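## Task

Shelf spots are labelled with a lot number on the shelf edge directly beneath them, and several spots may carry the same number. Bring one cardboard box from lot 451 and one from lot 434 onto the desk, each fully resting on it with nothing overhanging its edge. Every other cardboard box must stay on the shelf it started on. If no box of a lot exists in the storeroom, leave that lot out. The robot toppling or ending up leaning counts as failure.

## Robot and tools

ROBOT. A simulated Hello Robot Stretch 3 with a single arm: a two-wheel differential base (0.33 m long, 0.34 m wide, rounded rear), a vertical mast carrying a lift, and a telescoping arm that sticks out to the robot's right side. The base cannot strafe; to shift the gripper forward or back you drive the base. It pivots about the point between the drive wheels, 0.05 m behind the front edge. With arm retracted and wrist folded the turning circle has radius 0.28 m; an unfolded level wrist reaches past it. Loose objects may occasionally be nudged by outside forces. The simulation keeps running while the operator thinks.

FRAMES. Base frame: origin on the floor between the drive wheels, x forward, y left, z up, metres. hand_pose is reported in it, located where the closed fingertips meet; with all wrist joints at zero its x axis is up, y points back toward the mast, z toward the rear. Odometry frame = base frame at scene start; base_odometry integrates wheel turns only (slip counts as motion), heading in rad from -3.142 to 3.142, left positive. turned_by_wheels and turned_by_imu give rotation since the previous result; if they disagree by more than 0.15 rad, believe the IMU. base_tilt is in degrees, forward and right positive, with a fixed bias up to about 4.

move. One action per call. base: an object with exactly one key, a relative offset from where the base last reported itself (or from its current spot if a move was still running): translate_m in metres, forward positive, -3 to 3; or rotate_rad in radians, left positive, -6.4 to 6.4. joints: absolute targets by name (tolerance for done in brackets): lift_m 0 to 1.1 (0.004); arm_m extension 0 to 0.52 (0.004); wrist_yaw_rad -1.345 to 4.42 (0.02), 0 along the arm, positive swings toward the front; wrist_pitch_rad -1.57 to 0.451 (0.05), 0 level, negative tips fingers down; wrist_roll_rad -2.911 to 2.918 (0.02), 0 fingers side by side; gripper_m -0.089 to 0.179 (0.004), larger is wider, fingertip gap is the value minus 0.007 near closed and minus 0.025 fully open; head_pan_rad -3.953 to 1.73 (0.1), 0 forward, positive left, -1.57 faces along the arm; head_tilt_rad -1.53 to 0.419 (0.1), negative looks down. Optional: pace "default" or "max"; speeds, per-motion top speed up to max (default/max: translate 0.12/0.30 m/s, rotate 0.76/1.90 rad/s, lift 0.11/0.15, arm 0.14/0.40); the base is capped at 0.10 m/s and 0.63 rad/s unless lift_m < 0.30, arm_m < 0.03 and wrist_yaw_rad > 2.54. contact_limits, placed only next to its own command: arm_m a motor_effort percent (negative when retracting); lift_m {"down": n, "up": n}, 1 to 100, force beyond free motion (defaults 32 to 47 down, 21 to 36 up; under about 12 may trigger in free air); translate_m and rotate_rad a wheel effort, without which the base never contact-stops. {"servos": "reboot"} goes alone and re-enables servos that shut off. cameras: list from head_camera, nav_camera, wrist_camera, all ([] for none). blocking true (default) waits for rest; false returns in about 0.5 s while motion continues, and a later move only overrides what it names. Actions cap at 15 s; a move is cut at 14 s (time_out). Unknown keys make a call invalid; out-of-range values get it refused. A refusal or an uncommanded stop cancels the remaining move, wait and finished_scene calls of that reply.

Other tools: wait (seconds 0 to 10, cameras) returns early once motions rest; wait(0) shows a non-blocking move's progress in "earlier move". stop (cameras) brakes all running motions, which report "stopped" and may keep pressing. zoom_image (camera, region [x0,y0,x1,y1] pixels from top left, at most 504 by 504) enlarges the latest image. finished_scene (scene 1 to 3) ends the current scene permanently; after ending scene 1 make no further calls that reply.

RESULTS. "move" reads done or the worst status. base_status/joint_status: done, moving, off_target (resting away from target, maybe still pushing), contact_stop (that joint goes slack until next command), time_out or torque_fault (target dropped), stopped. on_its_own lists uncommanded behaviour; "held at" is a target, not a reading. motor_effort in percent, positive toward higher values, bracket = peak of last action; wrist pitch maxes near 45, roll near 72. lidar_m: 12 distances, 30-degree sectors, first straight ahead, counter-clockwise (4th left, 7th behind, 10th right), at 0.17 m height; "-" means nothing or closer than 0.15 m; it sees table legs, not tops. wrist_depth_mm and head_depth_mm: 7x7 median depths from top-left (wrist 45 to 1000, head 280 to 4000); "-" is out of range or blank. The pictures line orders the images. head_camera images need a clockwise quarter turn to be upright, nav_camera a counter-clockwise one. Calibration K, D and T_world_to_cam are given per camera, approximate.

HANDLING. Grip by commanding gripper_m below the object's width; release with at least 0.05 above it or fully open. Readings do not confirm a grasp; a stall guard can loosen a heavy load, so resend to re-squeeze. Before folding the wrist (yaw 3.0) or unfolding it, put lift_m in 0.32 to 0.95, pitch -0.4, roll near 0; once folded the lift may drop to 0.25. If yaw is below -0.4, keep pitch at -0.5 or lower.

AVOID. Pushing against rigid things with the gripper above about 0.45 m, or driving while holding or hooking something fixed: the robot can tip; if tilt appears, back the gripper off. Wrist and head have no contact stop and overheat into torque_fault after sustained force; reboot then. Avoid drops, releasing moving objects, slamming or hard hits, and letting anything fall far. A slack lift can sag under load or be pushed up when closing fingers on a surface.

Each tool is called after "Request:" as a command line: name --argument value for each argument, lists and objects as JSON in quotes; but a table of rows of numbers goes row by row, as --pt "numbers of a row", without its own name.

## Session

Request:
move --joints '{"head_pan_rad":0.8,"head_tilt_rad":-0.3}' --pace "max" --cameras '["head_camera","nav_camera"]'

Request:
move --joints '{"head_pan_rad":-0.4}' --pace "max" --cameras '["head_camera","nav_camera"]'

Request:
move --joints '{"head_pan_rad":-1.5}' --pace "max" --cameras '["head_camera","nav_camera"]'

Request:
move --joints '{"head_pan_rad":-2.6}' --pace "max" --cameras '["head_camera","nav_camera"]'

Request:
move --joints '{"head_pan_rad":-3.7}' --pace "max" --cameras '["head_camera","nav_camera"]'

Scene clock: 0.87 s.
move: done
base_odometry: x=+0.000 y=+0.000 heading=+0.000
turned_by_wheels: +0.000
turned_by_imu: +0.000
base_tilt: forward=-0.3 right=-1.2
lidar_m: 0.72 0.73 0.85 1.53 2.66 1.26 1.01 1.11 1.82 1.63 1.39 0.83
head_depth_mm: 607 628 651 675 702 732 762 / 643 667 692 722 751 783 822 / 683 708 739 772 804 845 888 / 726 760 792 832 871 914 968 / 779 812 856 898 948 1001 1059 / 839 890 934 982 1045 1104 1169 / 908 959 1009 1071 1147 1224 1315
base_status: not commanded
joint_positions: lift_m=+0.374 arm_m=+0.001 wrist_yaw_rad=+3.009 wrist_pitch_rad=-0.462 wrist_roll_rad=+0.000 gripper_m=+0.037 head_pan_rad=+0.822 head_tilt_rad=-0.301
joint_status: all done
measured_speeds: all 0
motor_effort: left_wheel=-0.5(0.7) right_wheel=+0.8(1.1) lift_m=+22.8(23.8) arm_m=-4.8(5.1) wrist_yaw_rad=-0.1(1.1) wrist_pitch_rad=+1.9(2.0) wrist_roll_rad=-0.2(0.2) gripper_m=+0.5(0.8) head_pan_rad=-0.6(5.8) head_tilt_rad=-2.8(8.1)
hand_pose: x=+0.0076 y=+0.0712 z=+0.3774 quat_wxyz=(+0.207, +0.697, +0.116, +0.676) (m; base frame)
wrist_depth_mm: - 138 - - - 854 - / - 151 - - - 971 - / - 167 933 - - 931 - / 840 774 204 801 804 802 753 / 702 678 211 660 650 669 667 / 595 596 126 577 129 577 584 / 529 539 289 353 506 513 508
pictures: head_camera (sideways), nav_camera (sideways)
camera_calibration:
head_camera: T_world_to_cam=[[-0.133353, -0.21136, -0.968268, 1.27656], [-0.702724, 0.709095, -0.0580047, 0.0794439], [0.698854, 0.67269, -0.243088, 0.267737], [0, 0, 0, 1]] pos_world=[0.0389512, 0.0333766, 1.30574]
nav_camera: T_world_to_cam=[[0.172032, 0.210068, 0.962433, -1.21065], [0.742002, -0.670258, 0.0136648, 0.0278005], [0.647949, 0.711776, -0.271176, 0.302204], [0, 0, 0, 1]] pos_world=[-0.00816933, 0.0578514, 1.24674]

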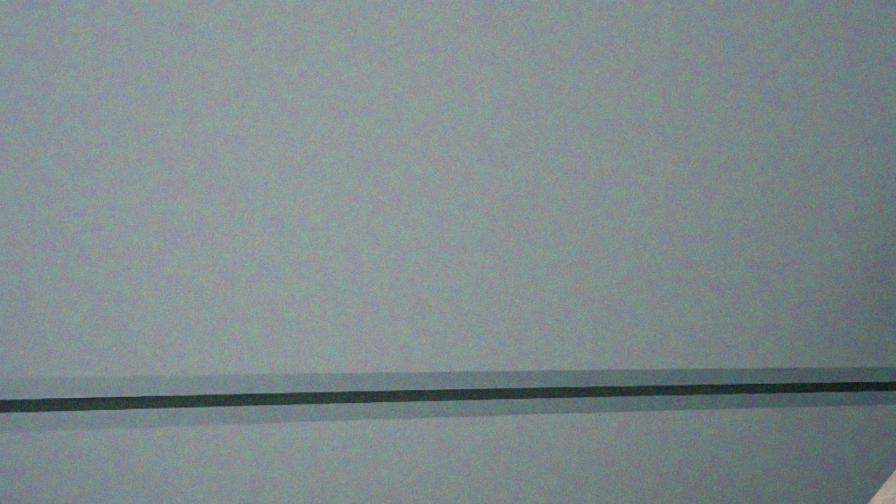

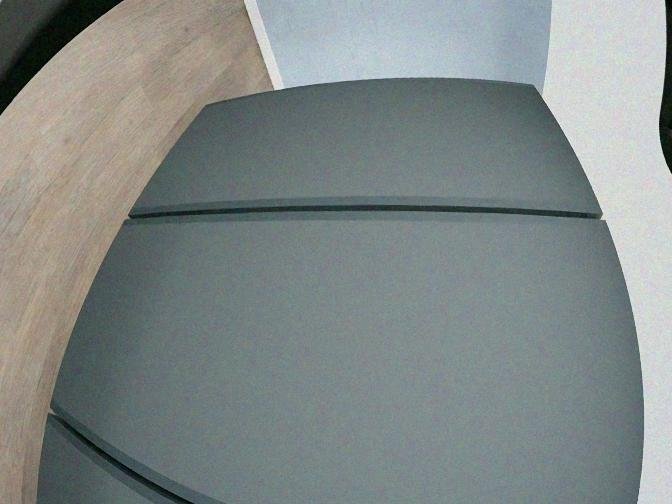

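Scene clock: 1.83 s.
move: done
base_odometry: x=+0.000 y=+0.000 heading=+0.000
turned_by_wheels: +0.000
turned_by_imu: +0.000
base_tilt: forward=-0.4 right=-1.3
lidar_m: 0.72 0.73 0.85 1.53 2.66 1.26 1.01 1.11 1.81 1.62 1.39 0.83
head_depth_mm: 1035 1099 1194 1286 1390 1535 1562 / 928 984 1055 1127 1221 1318 1425 / 846 898 947 1013 1076 1158 1244 / 776 816 865 914 966 1027 1106 / 718 752 789 831 876 931 990 / 667 695 731 766 801 845 895 / 623 649 677 705 740 784 829
base_status: not commanded
joint_positions: lift_m=+0.374 arm_m=+0.001 wrist_yaw_rad=+3.009 wrist_pitch_rad=-0.462 wrist_roll_rad=+0.000 gripper_m=+0.037 head_pan_rad=-0.425 head_tilt_rad=-0.301
joint_status: all done
measured_speeds: all 0
motor_effort: left_wheel=-0.4(1.0) right_wheel=+0.6(1.2) lift_m=+22.9(24.0) arm_m=-6.5(6.5) wrist_yaw_rad=+0.3(2.1) wrist_pitch_rad=+1.9(2.1) wrist_roll_rad=+0.1(0.3) gripper_m=+0.2(0.8) head_pan_rad=+1.8(6.2) head_tilt_rad=-3.3(3.5)
hand_pose: x=+0.0076 y=+0.0712 z=+0.3774 quat_wxyz=(+0.207, +0.697, +0.116, +0.676) (m; base frame)
wrist_depth_mm: - 138 - - - 848 - / - 151 - - - 981 - / - 167 933 - - 943 - / 845 773 203 813 815 802 765 / 701 671 212 663 660 669 676 / 604 597 126 573 129 580 579 / 532 537 288 354 505 513 510
pictures: head_camera (sideways), nav_camera (sideways)
camera_calibration:
head_camera: T_world_to_cam=[[-0.242788, 0.059238, -0.968269, 1.27723], [0.448804, 0.891747, -0.0579787, 0.0723735], [0.860017, -0.448639, -0.243092, 0.266735], [0, 0, 0, 1]] pos_world=[0.0482186, -0.0205315, 1.30574]
nav_camera: T_world_to_cam=[[0.253862, -0.0962877, 0.962436, -1.21117], [-0.39951, -0.916627, 0.0136743, 0.0348446], [0.880878, -0.387974, -0.271165, 0.300743], [0, 0, 0, 1]] pos_world=[0.0564725, 0.0319995, 1.24674]

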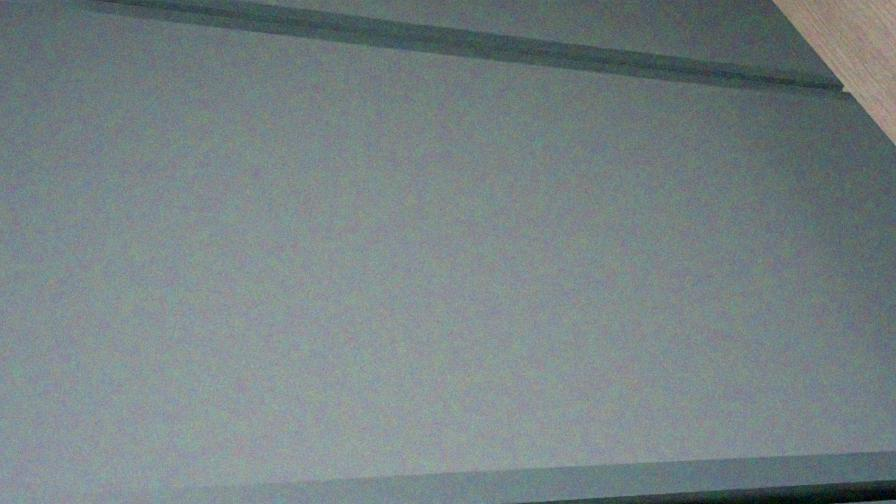

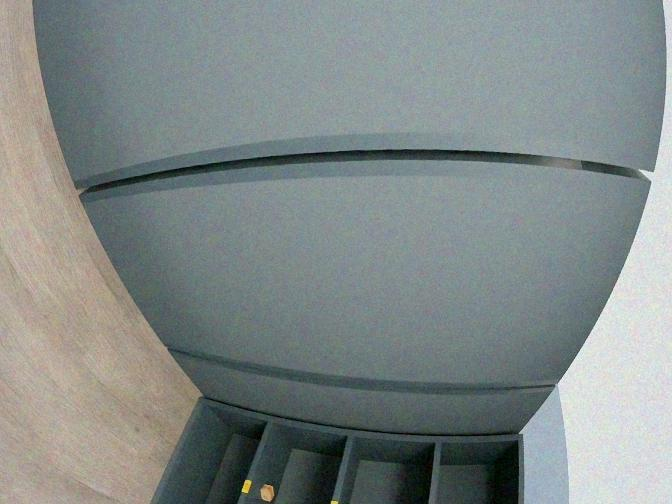

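Scene clock: 3.77 s.
move: done
base_odometry: x=+0.000 y=+0.000 heading=+0.000
turned_by_wheels: +0.000
turned_by_imu: +0.000
base_tilt: forward=-0.3 right=-1.1
lidar_m: 0.72 0.73 0.85 1.52 2.66 1.26 1.01 1.11 1.81 1.63 1.39 0.83
head_depth_mm: 1810 1972 2045 2062 2030 1962 1558 / 1806 1966 2085 2207 2210 1950 1548 / 1818 1914 2056 2153 2153 1904 1548 / 1572 1878 1977 2116 1985 1854 1543 / 1589 1651 1910 1915 1831 1829 1536 / 1614 1815 1915 2025 2075 1865 1528 / 1634 1782 1872 1984 1909 1858 1522
base_status: not commanded
joint_positions: lift_m=+0.374 arm_m=+0.001 wrist_yaw_rad=+3.009 wrist_pitch_rad=-0.462 wrist_roll_rad=+0.000 gripper_m=+0.037 head_pan_rad=-1.508 head_tilt_rad=-0.301
joint_status: all done
measured_speeds: translate_m=+0.000 rotate_rad=+0.000 lift_m=+0.000 arm_m=+0.000 wrist_yaw_rad=+0.000 wrist_pitch_rad=+0.000 wrist_roll_rad=+0.000 head_pan_rad=+0.024 head_tilt_rad=+0.000
motor_effort: left_wheel=-0.1(0.7) right_wheel=+1.1(1.1) lift_m=+23.5(24.2) arm_m=-9.4(9.4) wrist_yaw_rad=-0.5(1.5) wrist_pitch_rad=+2.0(2.0) wrist_roll_rad=-0.1(0.3) gripper_m=+0.6(0.9) head_pan_rad=+3.2(4.9) head_tilt_rad=-0.9(3.2)
hand_pose: x=+0.0076 y=+0.0712 z=+0.3774 quat_wxyz=(+0.207, +0.697, +0.116, +0.676) (m; base frame)
wrist_depth_mm: - 139 - - - 861 - / - 150 - - - 976 - / - 167 919 - - 931 - / 827 763 204 808 811 801 762 / 705 675 210 660 661 678 663 / 597 601 126 572 129 580 579 / 526 538 286 356 502 512 507
pictures: head_camera (sideways), nav_camera (sideways)
camera_calibration:
head_camera: T_world_to_cam=[[-0.0615455, 0.242213, -0.968269, 1.27614], [0.998079, 0.0217952, -0.0579882, 0.0690887], [0.00705808, -0.969978, -0.243089, 0.27188], [0, 0, 0, 1]] pos_world=[0.00766548, -0.0468853, 1.30574]
nav_camera: T_world_to_cam=[[0.0339882, -0.269374, 0.962436, -1.20981], [-0.996943, -0.0769321, 0.0136745, 0.0384263], [0.0703587, -0.959958, -0.271165, 0.30574], [0, 0, 0, 1]] pos_world=[0.0579166, -0.0294371, 1.24674]

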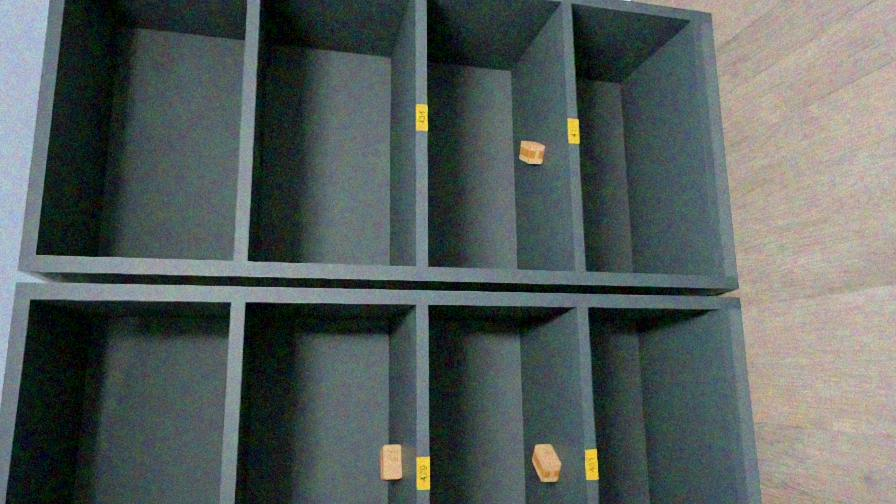

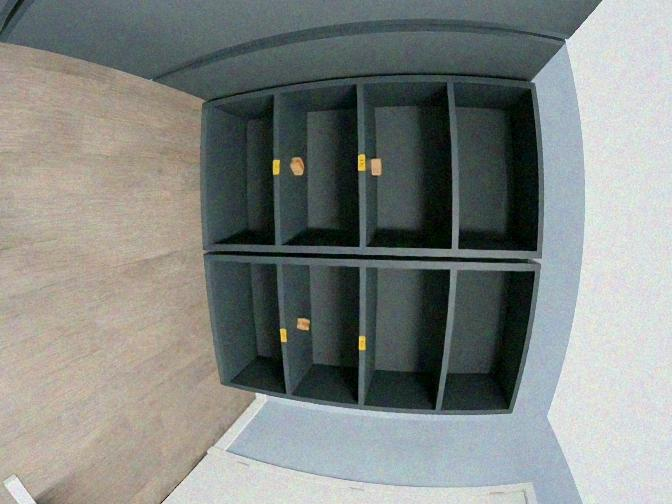

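Scene clock: 4.70 s.
move: done
base_odometry: x=+0.000 y=+0.000 heading=+0.000
turned_by_wheels: +0.000
turned_by_imu: +0.000
base_tilt: forward=-0.3 right=-1.1
lidar_m: 0.73 0.73 0.85 1.53 2.66 1.26 1.01 1.12 1.81 1.63 1.39 0.83
head_depth_mm: 1305 1352 1406 1475 1352 926 1518 / 1338 1388 1445 1531 1331 921 1468 / 1375 1432 1484 1563 1602 959 1546 / 1401 1461 1525 1609 1691 1778 1532 / 1433 1493 1559 1642 1723 1816 1523 / 1472 1534 1617 1694 1789 1870 1531 / 1511 1583 1660 1758 1864 1909 1514
base_status: not commanded
joint_positions: lift_m=+0.374 arm_m=+0.001 wrist_yaw_rad=+3.009 wrist_pitch_rad=-0.462 wrist_roll_rad=+0.000 gripper_m=+0.037 head_pan_rad=-2.630 head_tilt_rad=-0.301
joint_status: all done
measured_speeds: all 0
motor_effort: left_wheel=-0.2(0.8) right_wheel=-0.4(1.1) lift_m=+23.8(24.0) arm_m=-10.1(11.0) wrist_yaw_rad=+0.9(1.5) wrist_pitch_rad=+1.9(2.0) wrist_roll_rad=-0.2(0.3) gripper_m=+0.7(1.0) head_pan_rad=+2.4(5.2) head_tilt_rad=+0.0(1.6)
hand_pose: x=+0.0076 y=+0.0712 z=+0.3774 quat_wxyz=(+0.207, +0.697, +0.116, +0.676) (m; base frame)
wrist_depth_mm: - 138 - - - 859 - / - 151 - - - 976 - / - 167 927 - - 942 - / 842 765 204 813 802 788 753 / 700 673 212 670 655 677 666 / 607 598 126 571 129 577 581 / 532 535 289 354 497 510 502
pictures: head_camera (sideways), nav_camera (sideways)
camera_calibration:
head_camera: T_world_to_cam=[[0.191504, 0.160564, -0.968269, 1.27459], [0.452834, -0.889708, -0.0579752, 0.0723806], [-0.870786, -0.427362, -0.243092, 0.277248], [0, 0, 0, 1]] pos_world=[-0.0354431, -0.0217712, 1.30574]
nav_camera: T_world_to_cam=[[-0.227922, -0.147536, 0.962437, -1.20824], [-0.502045, 0.864733, 0.0136655, 0.0354624], [-0.834267, -0.480072, -0.271161, 0.311175], [0, 0, 0, 1]] pos_world=[0.00202399, -0.059537, 1.24674]

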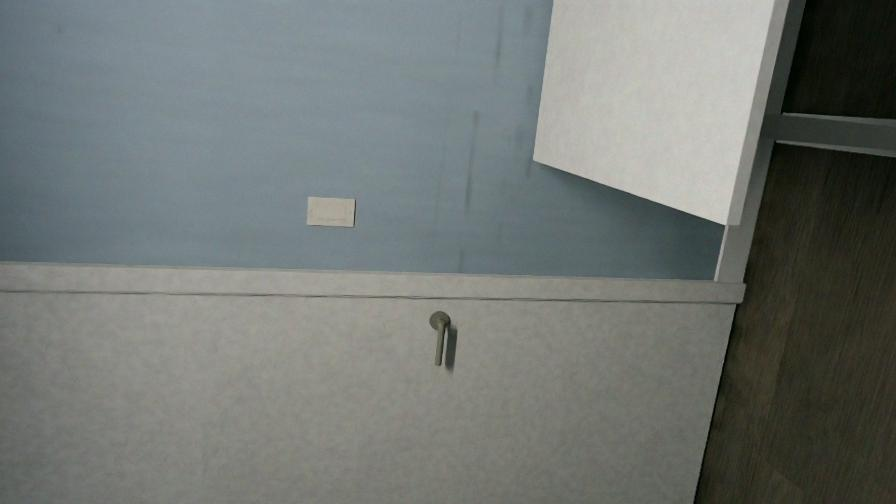

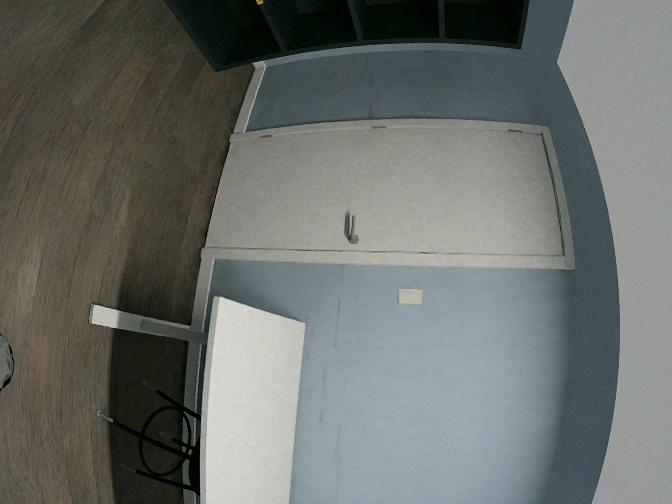

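Scene clock: 6.63 s.
move: done
base_odometry: x=+0.000 y=+0.000 heading=+0.000
turned_by_wheels: +0.000
turned_by_imu: +0.000
base_tilt: forward=-0.5 right=-1.3
lidar_m: 0.72 0.73 0.85 1.53 2.66 1.26 1.01 1.12 1.81 1.63 1.39 0.83
head_depth_mm: 2479 2547 2643 2731 2784 2054 1546 / 2508 2672 2811 2952 2947 2033 1549 / 2219 2342 2487 2654 2448 2019 1545 / 1969 2078 2181 2280 1505 1844 1543 / 1766 1871 1959 1991 1299 1938 1526 / 1615 1684 1772 1818 1289 1741 1470 / 1496 1552 1612 1685 1284 1027 1478
base_status: not commanded
joint_positions: lift_m=+0.374 arm_m=+0.001 wrist_yaw_rad=+3.009 wrist_pitch_rad=-0.462 wrist_roll_rad=+0.000 gripper_m=+0.037 head_pan_rad=-3.708 head_tilt_rad=-0.301
joint_status: all done
measured_speeds: translate_m=+0.000 rotate_rad=+0.000 lift_m=+0.000 arm_m=+0.000 wrist_yaw_rad=+0.000 wrist_pitch_rad=+0.000 wrist_roll_rad=+0.000 head_pan_rad=+0.024 head_tilt_rad=+0.000
motor_effort: left_wheel=+0.1(0.8) right_wheel=+0.1(1.1) lift_m=+23.2(24.4) arm_m=-12.9(13.4) wrist_yaw_rad=-0.2(1.6) wrist_pitch_rad=+2.0(2.1) wrist_roll_rad=+0.0(0.3) gripper_m=+0.5(1.1) head_pan_rad=+3.6(5.1) head_tilt_rad=+0.7(1.2)
hand_pose: x=+0.0076 y=+0.0712 z=+0.3774 quat_wxyz=(+0.207, +0.697, +0.116, +0.676) (m; base frame)
wrist_depth_mm: - 139 - - - 857 - / - 150 - - - 979 - / - 167 919 - - 937 - / 826 773 203 826 798 800 757 / 699 675 212 659 653 675 669 / 595 596 126 567 129 584 575 / 525 536 289 354 509 513 507
pictures: head_camera (sideways), nav_camera (sideways)
camera_calibration:
head_camera: T_world_to_cam=[[0.232032, -0.0928157, -0.96827, 1.27435], [-0.56985, -0.819701, -0.0579822, 0.0786215], [-0.78831, 0.565222, -0.243088, 0.276731], [0, 0, 0, 1]] pos_world=[-0.0327378, 0.0263114, 1.30574]
nav_camera: T_world_to_cam=[[-0.237781, 0.131076, 0.962434, -1.20816], [0.524537, 0.851278, 0.0136559, 0.029155], [-0.817509, 0.508079, -0.271172, 0.311139], [0, 0, 0, 1]] pos_world=[-0.0482107, -0.0245421, 1.24674]

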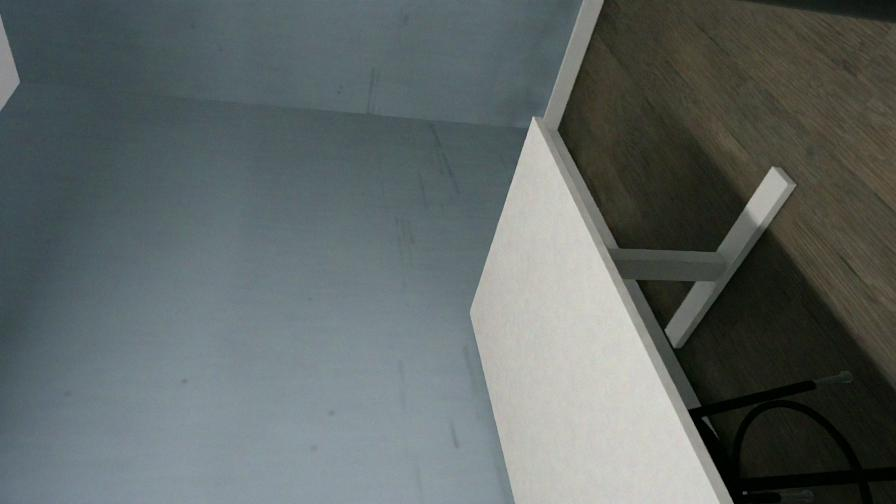

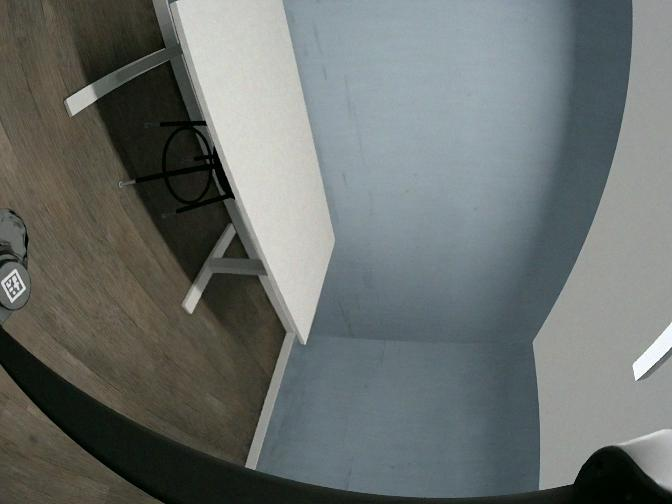

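Request:
move --joints '{"head_pan_rad":-1.32,"head_tilt_rad":-0.3}' --pace "max" --cameras '["head_camera"]'

Request:
zoom_image --camera "head_camera" --region '[370, 320, 450, 400]'

Request:
zoom_image --camera "head_camera" --region '[530, 320, 610, 400]'

Request:
move --joints '{"head_pan_rad":-1.6,"head_tilt_rad":-0.3}' --pace "max" --cameras '["head_camera"]'

Request:
zoom_image --camera "head_camera" --region '[390, 140, 450, 200]'

Request:
zoom_image --camera "head_camera" --region '[540, 150, 600, 210]'

Scene clock: 19.03 s.
move: done
base_odometry: x=+0.000 y=+0.000 heading=+0.000
turned_by_wheels: +0.000
turned_by_imu: +0.000
base_tilt: forward=-0.2 right=-1.3
lidar_m: 0.72 0.73 0.85 1.53 2.66 1.26 1.01 1.11 1.81 1.63 1.39 0.83
head_depth_mm: 1651 1858 1954 2077 2054 1902 1566 / 1548 1857 1960 2048 2015 1916 1557 / 1559 1739 1660 1700 1746 1819 1544 / 1717 1860 1962 2072 2127 1872 1531 / 1724 1859 1966 2083 2101 1881 1529 / 1626 1859 1975 2068 2097 1865 1520 / 1566 1758 1815 1840 1774 1809 1526
base_status: not commanded
joint_positions: lift_m=+0.374 arm_m=+0.001 wrist_yaw_rad=+3.009 wrist_pitch_rad=-0.462 wrist_roll_rad=+0.000 gripper_m=+0.037 head_pan_rad=-1.312 head_tilt_rad=-0.301
joint_status: all done
measured_speeds: translate_m=+0.000 rotate_rad=+0.000 lift_m=+0.000 arm_m=+0.000 wrist_yaw_rad=+0.000 wrist_pitch_rad=+0.000 wrist_roll_rad=+0.000 head_pan_rad=-0.024 head_tilt_rad=+0.000
motor_effort: left_wheel=-0.2(0.7) right_wheel=+0.6(1.4) lift_m=+24.5(24.9) arm_m=-12.4(13.2) wrist_yaw_rad=-0.9(1.6) wrist_pitch_rad=+1.9(2.0) wrist_roll_rad=-0.1(0.4) gripper_m=+0.6(1.0) head_pan_rad=-3.1(6.6) head_tilt_rad=+4.1(5.3)
hand_pose: x=+0.0076 y=+0.0712 z=+0.3774 quat_wxyz=(+0.207, +0.697, +0.116, +0.676) (m; base frame)
wrist_depth_mm: - 138 - - - 855 - / - 150 - - - 970 - / - 167 924 - - 938 - / 859 771 203 809 807 794 770 / 700 672 211 660 656 674 665 / 594 601 126 577 128 584 581 / 525 537 289 355 504 510 508
pictures: head_camera (sideways)
camera_calibration:
head_camera: T_world_to_cam=[[-0.107611, 0.225543, -0.968272, 1.27642], [0.974655, 0.216065, -0.0579914, 0.0691673], [0.19613, -0.949972, -0.243078, 0.27074], [0, 0, 0, 1]] pos_world=[0.0168419, -0.0456369, 1.30574]

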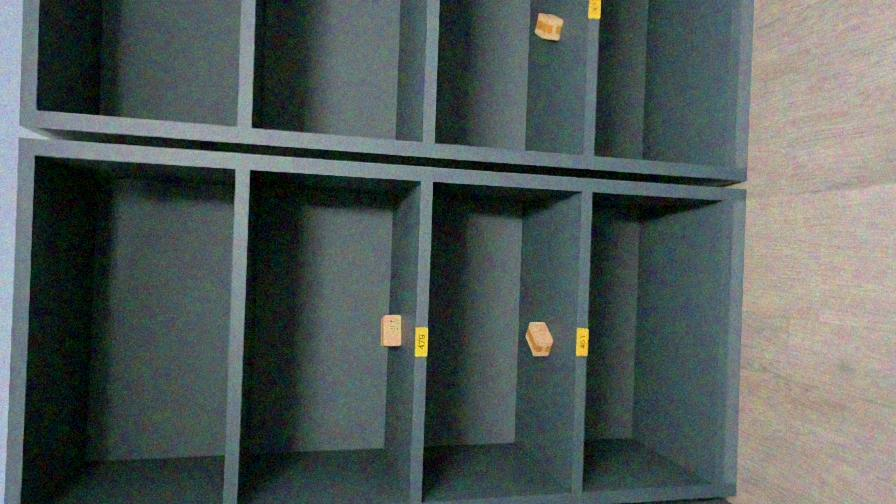

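Scaled by 6.300 from the camera's 896x504 image, which has a finer 1280x720 frame.

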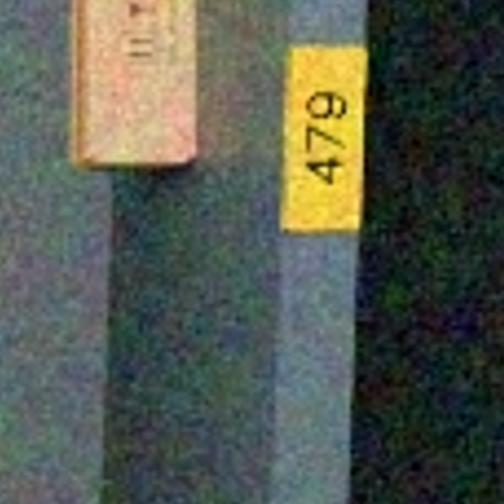

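Scaled by 6.300 from the camera's 896x504 image, which has a finer 1280x720 frame.

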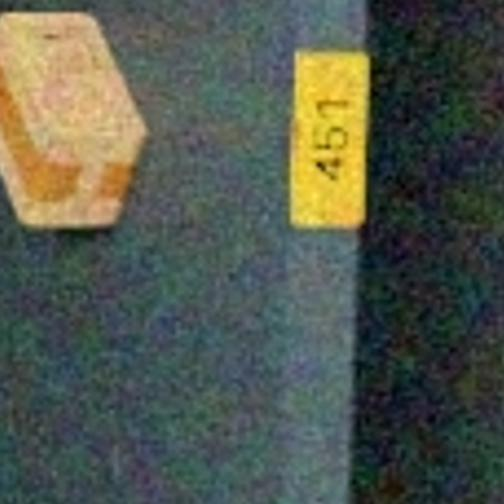

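Scene clock: 19.70 s.
move: done
base_odometry: x=+0.000 y=+0.000 heading=+0.000
turned_by_wheels: +0.000
turned_by_imu: +0.000
base_tilt: forward=-0.2 right=-1.3
lidar_m: 0.73 0.73 0.85 1.53 2.66 1.26 1.01 1.11 1.81 1.63 1.39 0.83
head_depth_mm: 1823 1796 1888 2326 2439 2045 1564 / 1927 2038 2136 2087 2111 1991 1541 / 1845 2001 2121 2240 2310 1962 1545 / 1719 1936 2039 2163 2137 1913 1540 / 1586 1854 1958 1936 1825 1832 1538 / 1498 1746 1890 1996 1930 1863 1528 / 1632 1780 1874 1943 1938 1860 1516
base_status: not commanded
joint_positions: lift_m=+0.374 arm_m=+0.001 wrist_yaw_rad=+3.009 wrist_pitch_rad=-0.462 wrist_roll_rad=+0.000 gripper_m=+0.037 head_pan_rad=-1.605 head_tilt_rad=-0.301
joint_status: all done
measured_speeds: all 0
motor_effort: left_wheel=-0.3(0.8) right_wheel=-0.5(0.8) lift_m=+24.3(24.9) arm_m=-12.0(13.1) wrist_yaw_rad=+0.1(1.4) wrist_pitch_rad=+1.9(2.0) wrist_roll_rad=+0.0(0.2) gripper_m=+0.4(0.9) head_pan_rad=-1.8(4.1) head_tilt_rad=+3.7(6.2)
hand_pose: x=+0.0076 y=+0.0712 z=+0.3774 quat_wxyz=(+0.207, +0.697, +0.116, +0.676) (m; base frame)
wrist_depth_mm: - 138 - - - 860 - / - 151 - - - 971 - / - 167 922 - - 937 - / 831 782 203 827 799 804 759 / 699 668 211 666 656 671 666 / 606 596 126 571 128 580 578 / 527 541 287 354 503 514 507
pictures: head_camera (sideways)
camera_calibration:
head_camera: T_world_to_cam=[[-0.0377431, 0.247041, -0.96827, 1.27597], [0.995479, -0.0752176, -0.0579945, 0.0690551], [-0.0871579, -0.966081, -0.243085, 0.272537], [0, 0, 0, 1]] pos_world=[0.00317003, -0.0467308, 1.30574]

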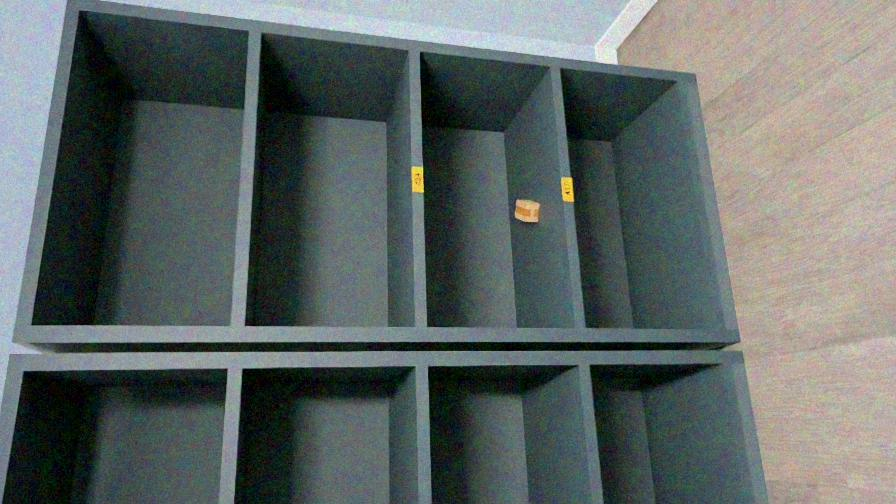

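Scaled by 8.400 from the camera's 896x504 image, which has a finer 1280x720 frame.

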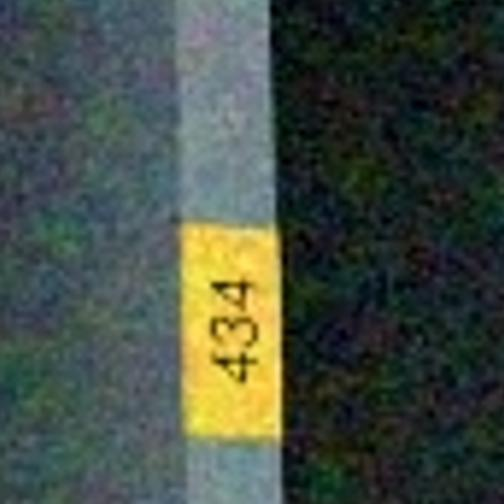

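Scaled by 8.400 from the camera's 896x504 image, which has a finer 1280x720 frame.

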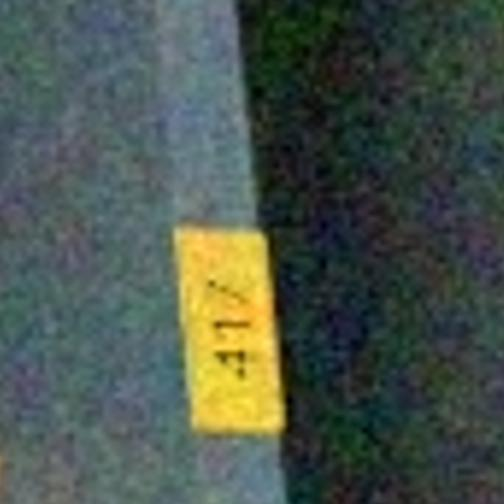

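Request:
move --base '{"rotate_rad":-1.12}' --joints '{"lift_m":0.28,"head_pan_rad":-1.57,"head_tilt_rad":-0.5}' --pace "max" --cameras '[]'

Request:
move --base '{"translate_m":1.09}' --pace "max" --cameras '[]'

Request:
move --base '{"rotate_rad":1.37}' --joints '{"lift_m":0.5}' --pace "max" --cameras '["head_camera"]'

Request:
move --joints '{"wrist_yaw_rad":0,"gripper_m":0.16,"wrist_pitch_rad":-0.4}' --pace "max" --cameras '["wrist_camera"]'

Request:
move --joints '{"wrist_pitch_rad":-0.2,"lift_m":0.54}' --pace "max" --cameras '["wrist_camera"]'

Scene clock: 64.27 s.
move: done
base_odometry: x=+0.000 y=+0.000 heading=-1.120
turned_by_wheels: -1.120
turned_by_imu: -1.098
base_tilt: forward=-0.4 right=-1.1
lidar_m: 1.54 0.86 0.73 0.72 0.83 1.39 2.66 1.26 1.01 1.11 1.76 1.62
head_depth_mm: 1244 1337 1440 1378 954 1571 1332 / 1273 1368 1483 1359 988 1616 1315 / 1295 1399 1522 1356 1023 1504 1283 / 1338 1425 1563 1703 1840 1593 1302 / 1337 1452 1579 1740 1900 1591 1294 / 1369 1488 1632 1779 1920 1583 1297 / 1406 1530 1671 1838 1969 1576 1293
base_status: done
joint_positions: lift_m=+0.280 arm_m=+0.001 wrist_yaw_rad=+3.009 wrist_pitch_rad=-0.463 wrist_roll_rad=+0.000 gripper_m=+0.037 head_pan_rad=-1.569 head_tilt_rad=-0.500
joint_status: all done
measured_speeds: all 0
motor_effort: left_wheel=+4.9(15.0) right_wheel=-7.7(14.3) lift_m=+30.4(31.3) arm_m=-12.6(13.6) wrist_yaw_rad=+0.2(1.7) wrist_pitch_rad=+2.1(2.1) wrist_roll_rad=+0.0(0.3) gripper_m=+0.5(0.9) head_pan_rad=+1.6(4.4) head_tilt_rad=-4.2(7.7)
hand_pose: x=+0.0076 y=+0.0711 z=+0.2828 quat_wxyz=(+0.208, +0.697, +0.117, +0.676) (m; base frame)
wrist_depth_mm: - 139 - - - - - / - 150 162 - - - - / 863 167 210 773 776 765 748 / 673 621 203 658 647 646 647 / 577 564 211 539 533 546 540 / 492 296 126 286 129 473 468 / 262 266 247 258 401 418 415
pictures: none
No camera images: "cameras" was empty.

Scene clock: 69.27 s.
move: done
base_odometry: x=+0.475 y=-0.981 heading=-1.120
turned_by_wheels: +0.000
turned_by_imu: +0.000
base_tilt: forward=-0.2 right=-1.1
lidar_m: 0.87 0.56 0.48 0.48 0.54 0.91 3.69 1.70 1.79 1.47 0.71 0.81
head_depth_mm: 1431 1530 1656 1807 1970 1633 1316 / 1467 1572 1707 1868 1976 1624 1323 / 1496 1608 1728 1892 2009 1604 1312 / 1544 1666 1806 1971 2058 1601 1302 / 1566 1702 1857 2056 1982 1588 1297 / 1218 1303 1390 1537 1714 1521 1288 / 1195 1342 1315 1567 1259 1479 1246
base_status: done
joint_positions: lift_m=+0.280 arm_m=+0.001 wrist_yaw_rad=+3.009 wrist_pitch_rad=-0.463 wrist_roll_rad=+0.000 gripper_m=+0.037 head_pan_rad=-1.569 head_tilt_rad=-0.500
joint_status: not commanded
measured_speeds: all 0
motor_effort: left_wheel=+4.6(16.2) right_wheel=-1.4(11.0) lift_m=+26.7(31.2) arm_m=-9.7(12.8) wrist_yaw_rad=+0.0(2.1) wrist_pitch_rad=+2.1(2.3) wrist_roll_rad=+0.0(0.3) gripper_m=+0.4(1.0) head_pan_rad=-1.8(2.2) head_tilt_rad=-4.2(5.1)
hand_pose: x=+0.0076 y=+0.0711 z=+0.2827 quat_wxyz=(+0.208, +0.697, +0.117, +0.676) (m; base frame)
wrist_depth_mm: - 138 - - - 457 446 / - 151 161 - - 506 463 / - 167 176 - 568 - - / 678 618 197 639 621 611 - / 570 567 212 533 533 540 544 / 486 298 126 284 129 471 466 / 261 266 246 258 397 417 414
pictures: none
No camera images: "cameras" was empty.

Scene clock: 72.07 s.
move: done
base_odometry: x=+0.475 y=-0.981 heading=+0.250
turned_by_wheels: +1.370
turned_by_imu: +1.348
base_tilt: forward=-0.2 right=-1.2
lidar_m: 0.48 0.50 0.69 2.00 1.89 1.70 1.79 1.41 0.71 1.02 0.67 0.49
head_depth_mm: 830 894 975 739 1100 967 854 / 832 899 977 731 1154 958 1148 / 832 896 965 722 1156 952 1146 / 832 904 963 713 1155 934 1144 / 832 899 967 708 1163 943 1134 / 831 900 971 698 1162 938 1129 / 834 902 970 693 1118 931 1127
base_status: done
joint_positions: lift_m=+0.500 arm_m=+0.001 wrist_yaw_rad=+3.009 wrist_pitch_rad=-0.463 wrist_roll_rad=+0.000 gripper_m=+0.037 head_pan_rad=-1.570 head_tilt_rad=-0.500
joint_status: all done
measured_speeds: all 0
motor_effort: left_wheel=-6.4(14.8) right_wheel=+7.8(13.1) lift_m=+24.0(33.5) arm_m=-12.4(13.1) wrist_yaw_rad=-0.4(1.5) wrist_pitch_rad=+2.1(2.3) wrist_roll_rad=-0.1(0.3) gripper_m=+0.4(1.0) head_pan_rad=-3.2(3.6) head_tilt_rad=-3.4(4.6)
hand_pose: x=+0.0076 y=+0.0710 z=+0.5026 quat_wxyz=(+0.208, +0.697, +0.117, +0.676) (m; base frame)
wrist_depth_mm: - 139 - - - - - / - 151 - - - - - / - 167 - - - - - / - 969 203 - - - - / 868 834 212 818 817 832 - / 748 755 126 706 128 728 - / 650 676 288 648 632 646 621
pictures: head_camera (sideways)
camera_calibration:
head_camera: T_world_to_cam=[[-0.0466997, 0.432395, -0.900474, 1.18752], [0.997512, -0.0274749, -0.0649252, 0.0780396], [-0.0528138, -0.901266, -0.430036, 0.515586], [0, 0, 0, 1]] pos_world=[0.00484122, -0.0466521, 1.29611]

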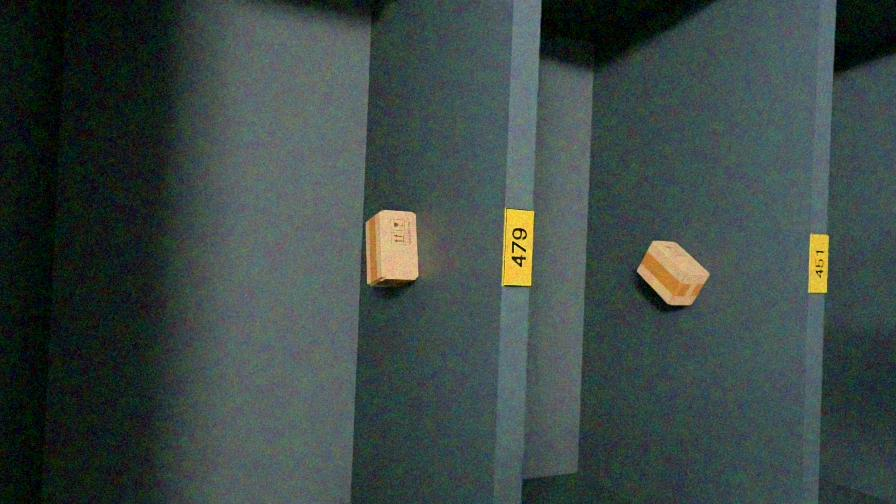

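Scene clock: 73.90 s.
move: done
base_odometry: x=+0.475 y=-0.981 heading=+0.250
turned_by_wheels: +0.000
turned_by_imu: +0.000
base_tilt: forward=-0.3 right=-1.1
lidar_m: 0.48 0.50 0.69 2.00 1.89 1.70 1.79 1.42 0.71 1.01 0.66 0.49
head_depth_mm: 828 895 977 740 1103 967 858 / 831 895 977 733 1155 958 1149 / 829 896 963 721 1155 955 1146 / 828 898 962 714 1159 935 1143 / 831 897 967 706 1163 942 1132 / 831 901 967 698 1157 938 1133 / 834 903 972 691 1112 928 1123
base_status: not commanded
joint_positions: lift_m=+0.500 arm_m=+0.001 wrist_yaw_rad=+0.003 wrist_pitch_rad=-0.420 wrist_roll_rad=+0.000 gripper_m=+0.160 head_pan_rad=-1.570 head_tilt_rad=-0.500
joint_status: all done
measured_speeds: all 0
motor_effort: left_wheel=-6.8(7.2) right_wheel=+7.2(7.8) lift_m=+28.0(28.4) arm_m=-12.4(13.5) wrist_yaw_rad=-2.6(8.5) wrist_pitch_rad=+3.3(5.4) wrist_roll_rad=+0.2(0.4) gripper_m=+0.8(82.1) head_pan_rad=-2.7(3.9) head_tilt_rad=-3.0(4.4)
hand_pose: x=-0.0208 y=-0.3697 z=+0.5122 quat_wxyz=(+0.692, +0.149, -0.691, -0.147) (m; base frame)
wrist_depth_mm: - - - 442 - - - / - 327 323 320 314 312 308 / - - - - - 811 - / - - - - - - - / - 143 - - - 140 - / - 125 - - - 135 - / 112 124 - - - - 109
pictures: wrist_camera
camera_calibration:
wrist_camera: T_world_to_cam=[[-0.998878, -0.0398843, -0.0255314, -0.0158489], [-0.00249999, 0.582796, -0.812615, 0.664168], [0.0472902, -0.811639, -0.582241, 0.165326], [0, 0, 0, 1]] pos_world=[-0.021989, -0.253521, 0.635568]

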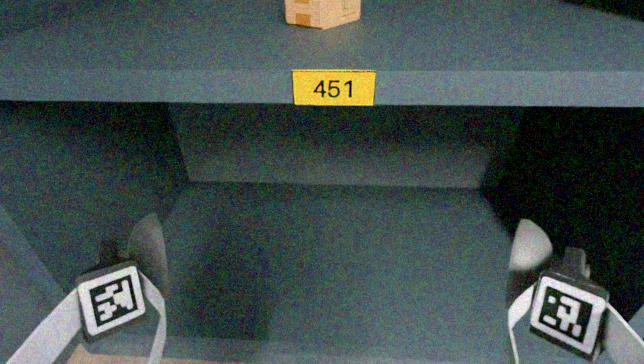

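Scene clock: 74.90 s.
move: done
base_odometry: x=+0.475 y=-0.981 heading=+0.250
turned_by_wheels: +0.000
turned_by_imu: +0.000
base_tilt: forward=-0.2 right=-1.2
lidar_m: 0.48 0.50 0.69 2.00 1.89 1.70 1.79 1.41 0.71 1.01 0.67 0.49
head_depth_mm: 826 894 978 740 1103 969 852 / 830 895 972 731 1151 960 1149 / 830 894 967 723 1148 955 1143 / 835 895 966 714 1156 934 1141 / 833 897 971 706 1157 944 1136 / 833 903 970 698 1159 933 1126 / 833 901 969 691 1109 935 1120
base_status: not commanded
joint_positions: lift_m=+0.540 arm_m=+0.001 wrist_yaw_rad=+0.003 wrist_pitch_rad=-0.221 wrist_roll_rad=+0.000 gripper_m=+0.160 head_pan_rad=-1.570 head_tilt_rad=-0.500
joint_status: all done
measured_speeds: all 0
motor_effort: left_wheel=-6.6(7.1) right_wheel=+6.7(7.8) lift_m=+28.1(32.8) arm_m=-11.6(12.7) wrist_yaw_rad=-2.8(4.3) wrist_pitch_rad=+3.5(5.9) wrist_roll_rad=+0.0(0.2) gripper_m=+0.5(1.2) head_pan_rad=-3.2(3.6) head_tilt_rad=-3.9(4.7)
hand_pose: x=-0.0207 y=-0.3902 z=+0.5989 quat_wxyz=(+0.703, +0.079, -0.702, -0.077) (m; base frame)
wrist_depth_mm: - 713 - - - - - / - 761 - - - - - / - - - 506 - - - / - - - - - - - / - 146 - - - - - / - 125 - - - 135 - / 112 - - - - - 110
pictures: wrist_camera
camera_calibration:
wrist_camera: T_world_to_cam=[[-0.998865, -0.0442154, -0.017732, -0.0207492], [-0.00200254, 0.410862, -0.911695, 0.738838], [0.0475964, -0.910625, -0.410484, 0.0576436], [0, 0, 0, 1]] pos_world=[-0.0219897, -0.251986, 0.696889]

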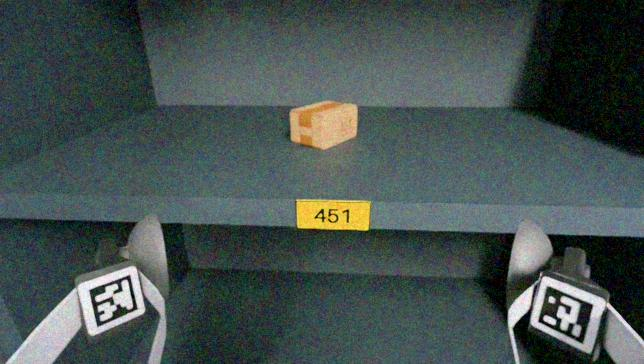

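Request:
move --base '{"translate_m":0.163}' --joints '{"lift_m":0.505,"wrist_yaw_rad":-0.39,"gripper_m":0.179,"arm_m":0.2}' --cameras '["wrist_camera"]'

Scene clock: 129.50 s.
move: done
base_odometry: x=+0.633 y=-0.941 heading=+0.250
turned_by_wheels: +0.000
turned_by_imu: -0.001
base_tilt: forward=-0.3 right=-1.2
lidar_m: 0.32 0.33 0.46 1.32 2.75 1.83 1.95 0.82 0.84 0.91 0.44 0.33
head_depth_mm: 830 898 979 741 1155 967 854 / 832 899 970 731 1155 959 850 / 832 903 963 723 1160 937 822 / 831 900 970 716 1162 948 805 / 838 901 969 707 1158 942 1136 / 836 892 958 700 1075 941 1015 / 670 688 704 654 735 765 847
base_status: done
joint_positions: lift_m=+0.505 arm_m=+0.200 wrist_yaw_rad=-0.387 wrist_pitch_rad=-0.221 wrist_roll_rad=+0.000 gripper_m=+0.179 head_pan_rad=-1.570 head_tilt_rad=-0.500
joint_status: all done
measured_speeds: all 0
motor_effort: left_wheel=+5.4(9.4) right_wheel=+5.0(11.4) lift_m=+24.2(27.0) arm_m=+12.2(15.6) wrist_yaw_rad=-3.7(6.7) wrist_pitch_rad=+3.4(3.6) wrist_roll_rad=-0.2(0.3) gripper_m=+1.0(71.4) head_pan_rad=-3.0(3.7) head_tilt_rad=-2.6(4.3)
hand_pose: x=-0.1138 y=-0.5715 z=+0.5640 quat_wxyz=(+0.675, -0.058, -0.704, -0.212) (m; base frame)
wrist_depth_mm: - - - - - 645 - / - - - - - 672 - / - - - 315 - - - / 294 292 291 309 306 306 302 / 235 223 233 232 231 231 241 / 123 172 186 185 193 208 - / 145 156 164 178 196 - 105
pictures: wrist_camera
camera_calibration:
wrist_camera: T_world_to_cam=[[-0.940649, 0.338916, -0.0177773, 0.103253], [0.15431, 0.380453, -0.911835, 0.781883], [-0.302273, -0.86046, -0.410171, -0.128715], [0, 0, 0, 1]] pos_world=[-0.0624349, -0.443218, 0.661989]

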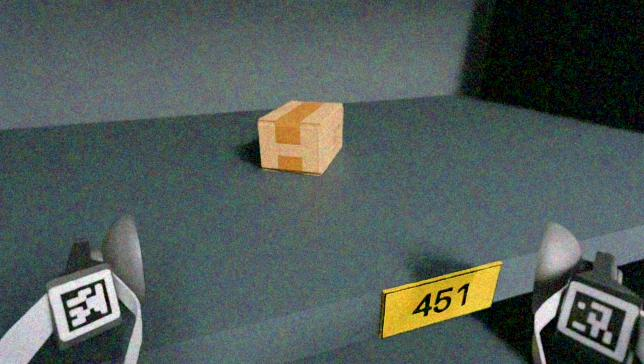

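Request:
move --base '{"translate_m":-0.041}' --joints '{"lift_m":0.497,"arm_m":0.28}' --cameras '["wrist_camera"]'

Request:
move --joints '{"arm_m":0.41}' --contact_limits '{"arm_m":32}' --cameras '["wrist_camera"]'

Scene clock: 145.93 s.
move: done
base_odometry: x=+0.593 y=-0.951 heading=+0.250
turned_by_wheels: +0.000
turned_by_imu: +0.000
base_tilt: forward=-0.4 right=-1.1
lidar_m: 0.36 0.37 0.52 1.49 2.34 1.80 1.91 0.79 0.79 1.02 0.50 0.38
head_depth_mm: 832 897 978 738 1156 966 856 / 833 900 976 731 1155 960 1154 / 828 900 966 723 1157 931 607 / 831 899 971 714 1159 951 678 / 831 900 971 707 1156 942 1132 / 833 899 969 698 1116 934 1122 / 739 801 818 687 854 874 850
base_status: done
joint_positions: lift_m=+0.497 arm_m=+0.280 wrist_yaw_rad=-0.387 wrist_pitch_rad=-0.221 wrist_roll_rad=+0.000 gripper_m=+0.179 head_pan_rad=-1.570 head_tilt_rad=-0.500
joint_status: all done
measured_speeds: all 0
motor_effort: left_wheel=-5.7(9.4) right_wheel=-6.5(11.3) lift_m=+30.9(31.3) arm_m=+13.2(14.7) wrist_yaw_rad=-3.0(4.3) wrist_pitch_rad=+3.4(3.6) wrist_roll_rad=-0.2(0.3) gripper_m=+0.6(1.0) head_pan_rad=-2.4(3.6) head_tilt_rad=-3.2(3.6)
hand_pose: x=-0.1139 y=-0.6515 z=+0.5560 quat_wxyz=(+0.675, -0.058, -0.704, -0.212) (m; base frame)
wrist_depth_mm: - - - - - 557 - / - - - - - 594 - / - - 229 250 - - - / 293 289 240 267 287 287 284 / 219 218 217 217 215 216 225 / 123 144 174 173 173 173 171 / 137 146 145 140 144 144 107
pictures: wrist_camera
camera_calibration:
wrist_camera: T_world_to_cam=[[-0.94061, 0.339027, -0.0177258, 0.130251], [0.154318, 0.380472, -0.911826, 0.805029], [-0.302389, -0.860408, -0.410194, -0.200798], [0, 0, 0, 1]] pos_world=[-0.0624347, -0.523218, 0.653989]

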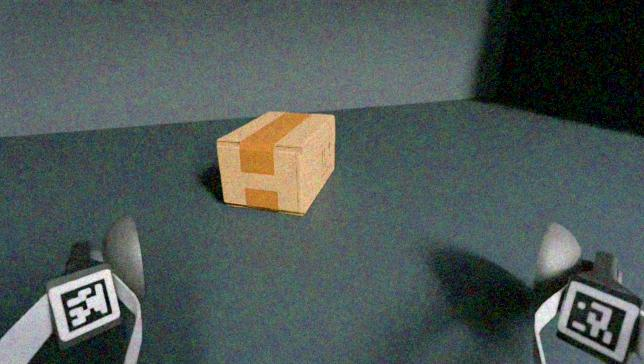

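Scene clock: 148.13 s.
move: done
base_odometry: x=+0.593 y=-0.951 heading=+0.250
turned_by_wheels: +0.000
turned_by_imu: +0.000
base_tilt: forward=-0.3 right=-1.1
lidar_m: 0.36 0.37 0.52 1.49 2.34 1.80 1.91 0.79 0.79 1.02 0.50 0.38
head_depth_mm: 831 900 975 738 1162 964 853 / 832 895 976 730 1153 960 1154 / 830 898 966 720 1159 901 629 / 832 900 966 713 1156 804 1135 / 834 904 967 707 1159 941 1128 / 836 901 969 698 1118 939 1130 / 742 803 820 690 854 874 850
base_status: not commanded
joint_positions: lift_m=+0.497 arm_m=+0.410 wrist_yaw_rad=-0.387 wrist_pitch_rad=-0.221 wrist_roll_rad=+0.000 gripper_m=+0.179 head_pan_rad=-1.570 head_tilt_rad=-0.500
joint_status: all done
measured_speeds: all 0
motor_effort: left_wheel=-5.6(6.2) right_wheel=-6.4(7.5) lift_m=+27.6(31.3) arm_m=+12.6(14.4) wrist_yaw_rad=-3.0(4.0) wrist_pitch_rad=+3.4(3.6) wrist_roll_rad=+0.0(0.3) gripper_m=+0.5(1.2) head_pan_rad=-3.1(3.2) head_tilt_rad=-2.8(3.7)
contact_limits: arm_m 32 (drawing in: default 31, maximum 55; extending or still: default 40, maximum 69)
hand_pose: x=-0.1139 y=-0.7815 z=+0.5560 quat_wxyz=(+0.675, -0.058, -0.704, -0.212) (m; base frame)
wrist_depth_mm: 288 305 328 - - - 460 / 299 320 337 - - - 483 / 317 333 - - - - - / 291 291 290 166 252 285 283 / 218 216 216 124 195 215 224 / 118 144 166 113 160 172 171 / 136 145 144 124 134 143 107
pictures: wrist_camera
camera_calibration:
wrist_camera: T_world_to_cam=[[-0.94061, 0.339027, -0.0177258, 0.174324], [0.154318, 0.380472, -0.911826, 0.85449], [-0.302389, -0.860408, -0.410194, -0.312652], [0, 0, 0, 1]] pos_world=[-0.0624347, -0.653218, 0.653989]

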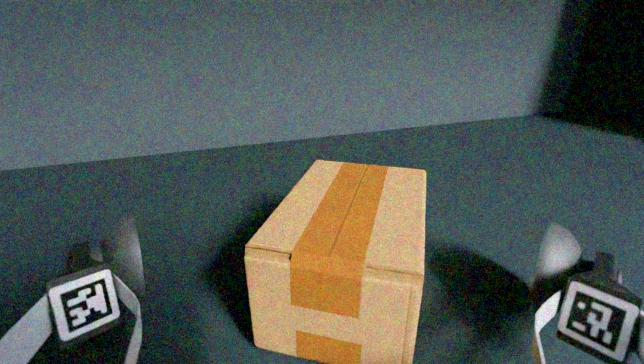

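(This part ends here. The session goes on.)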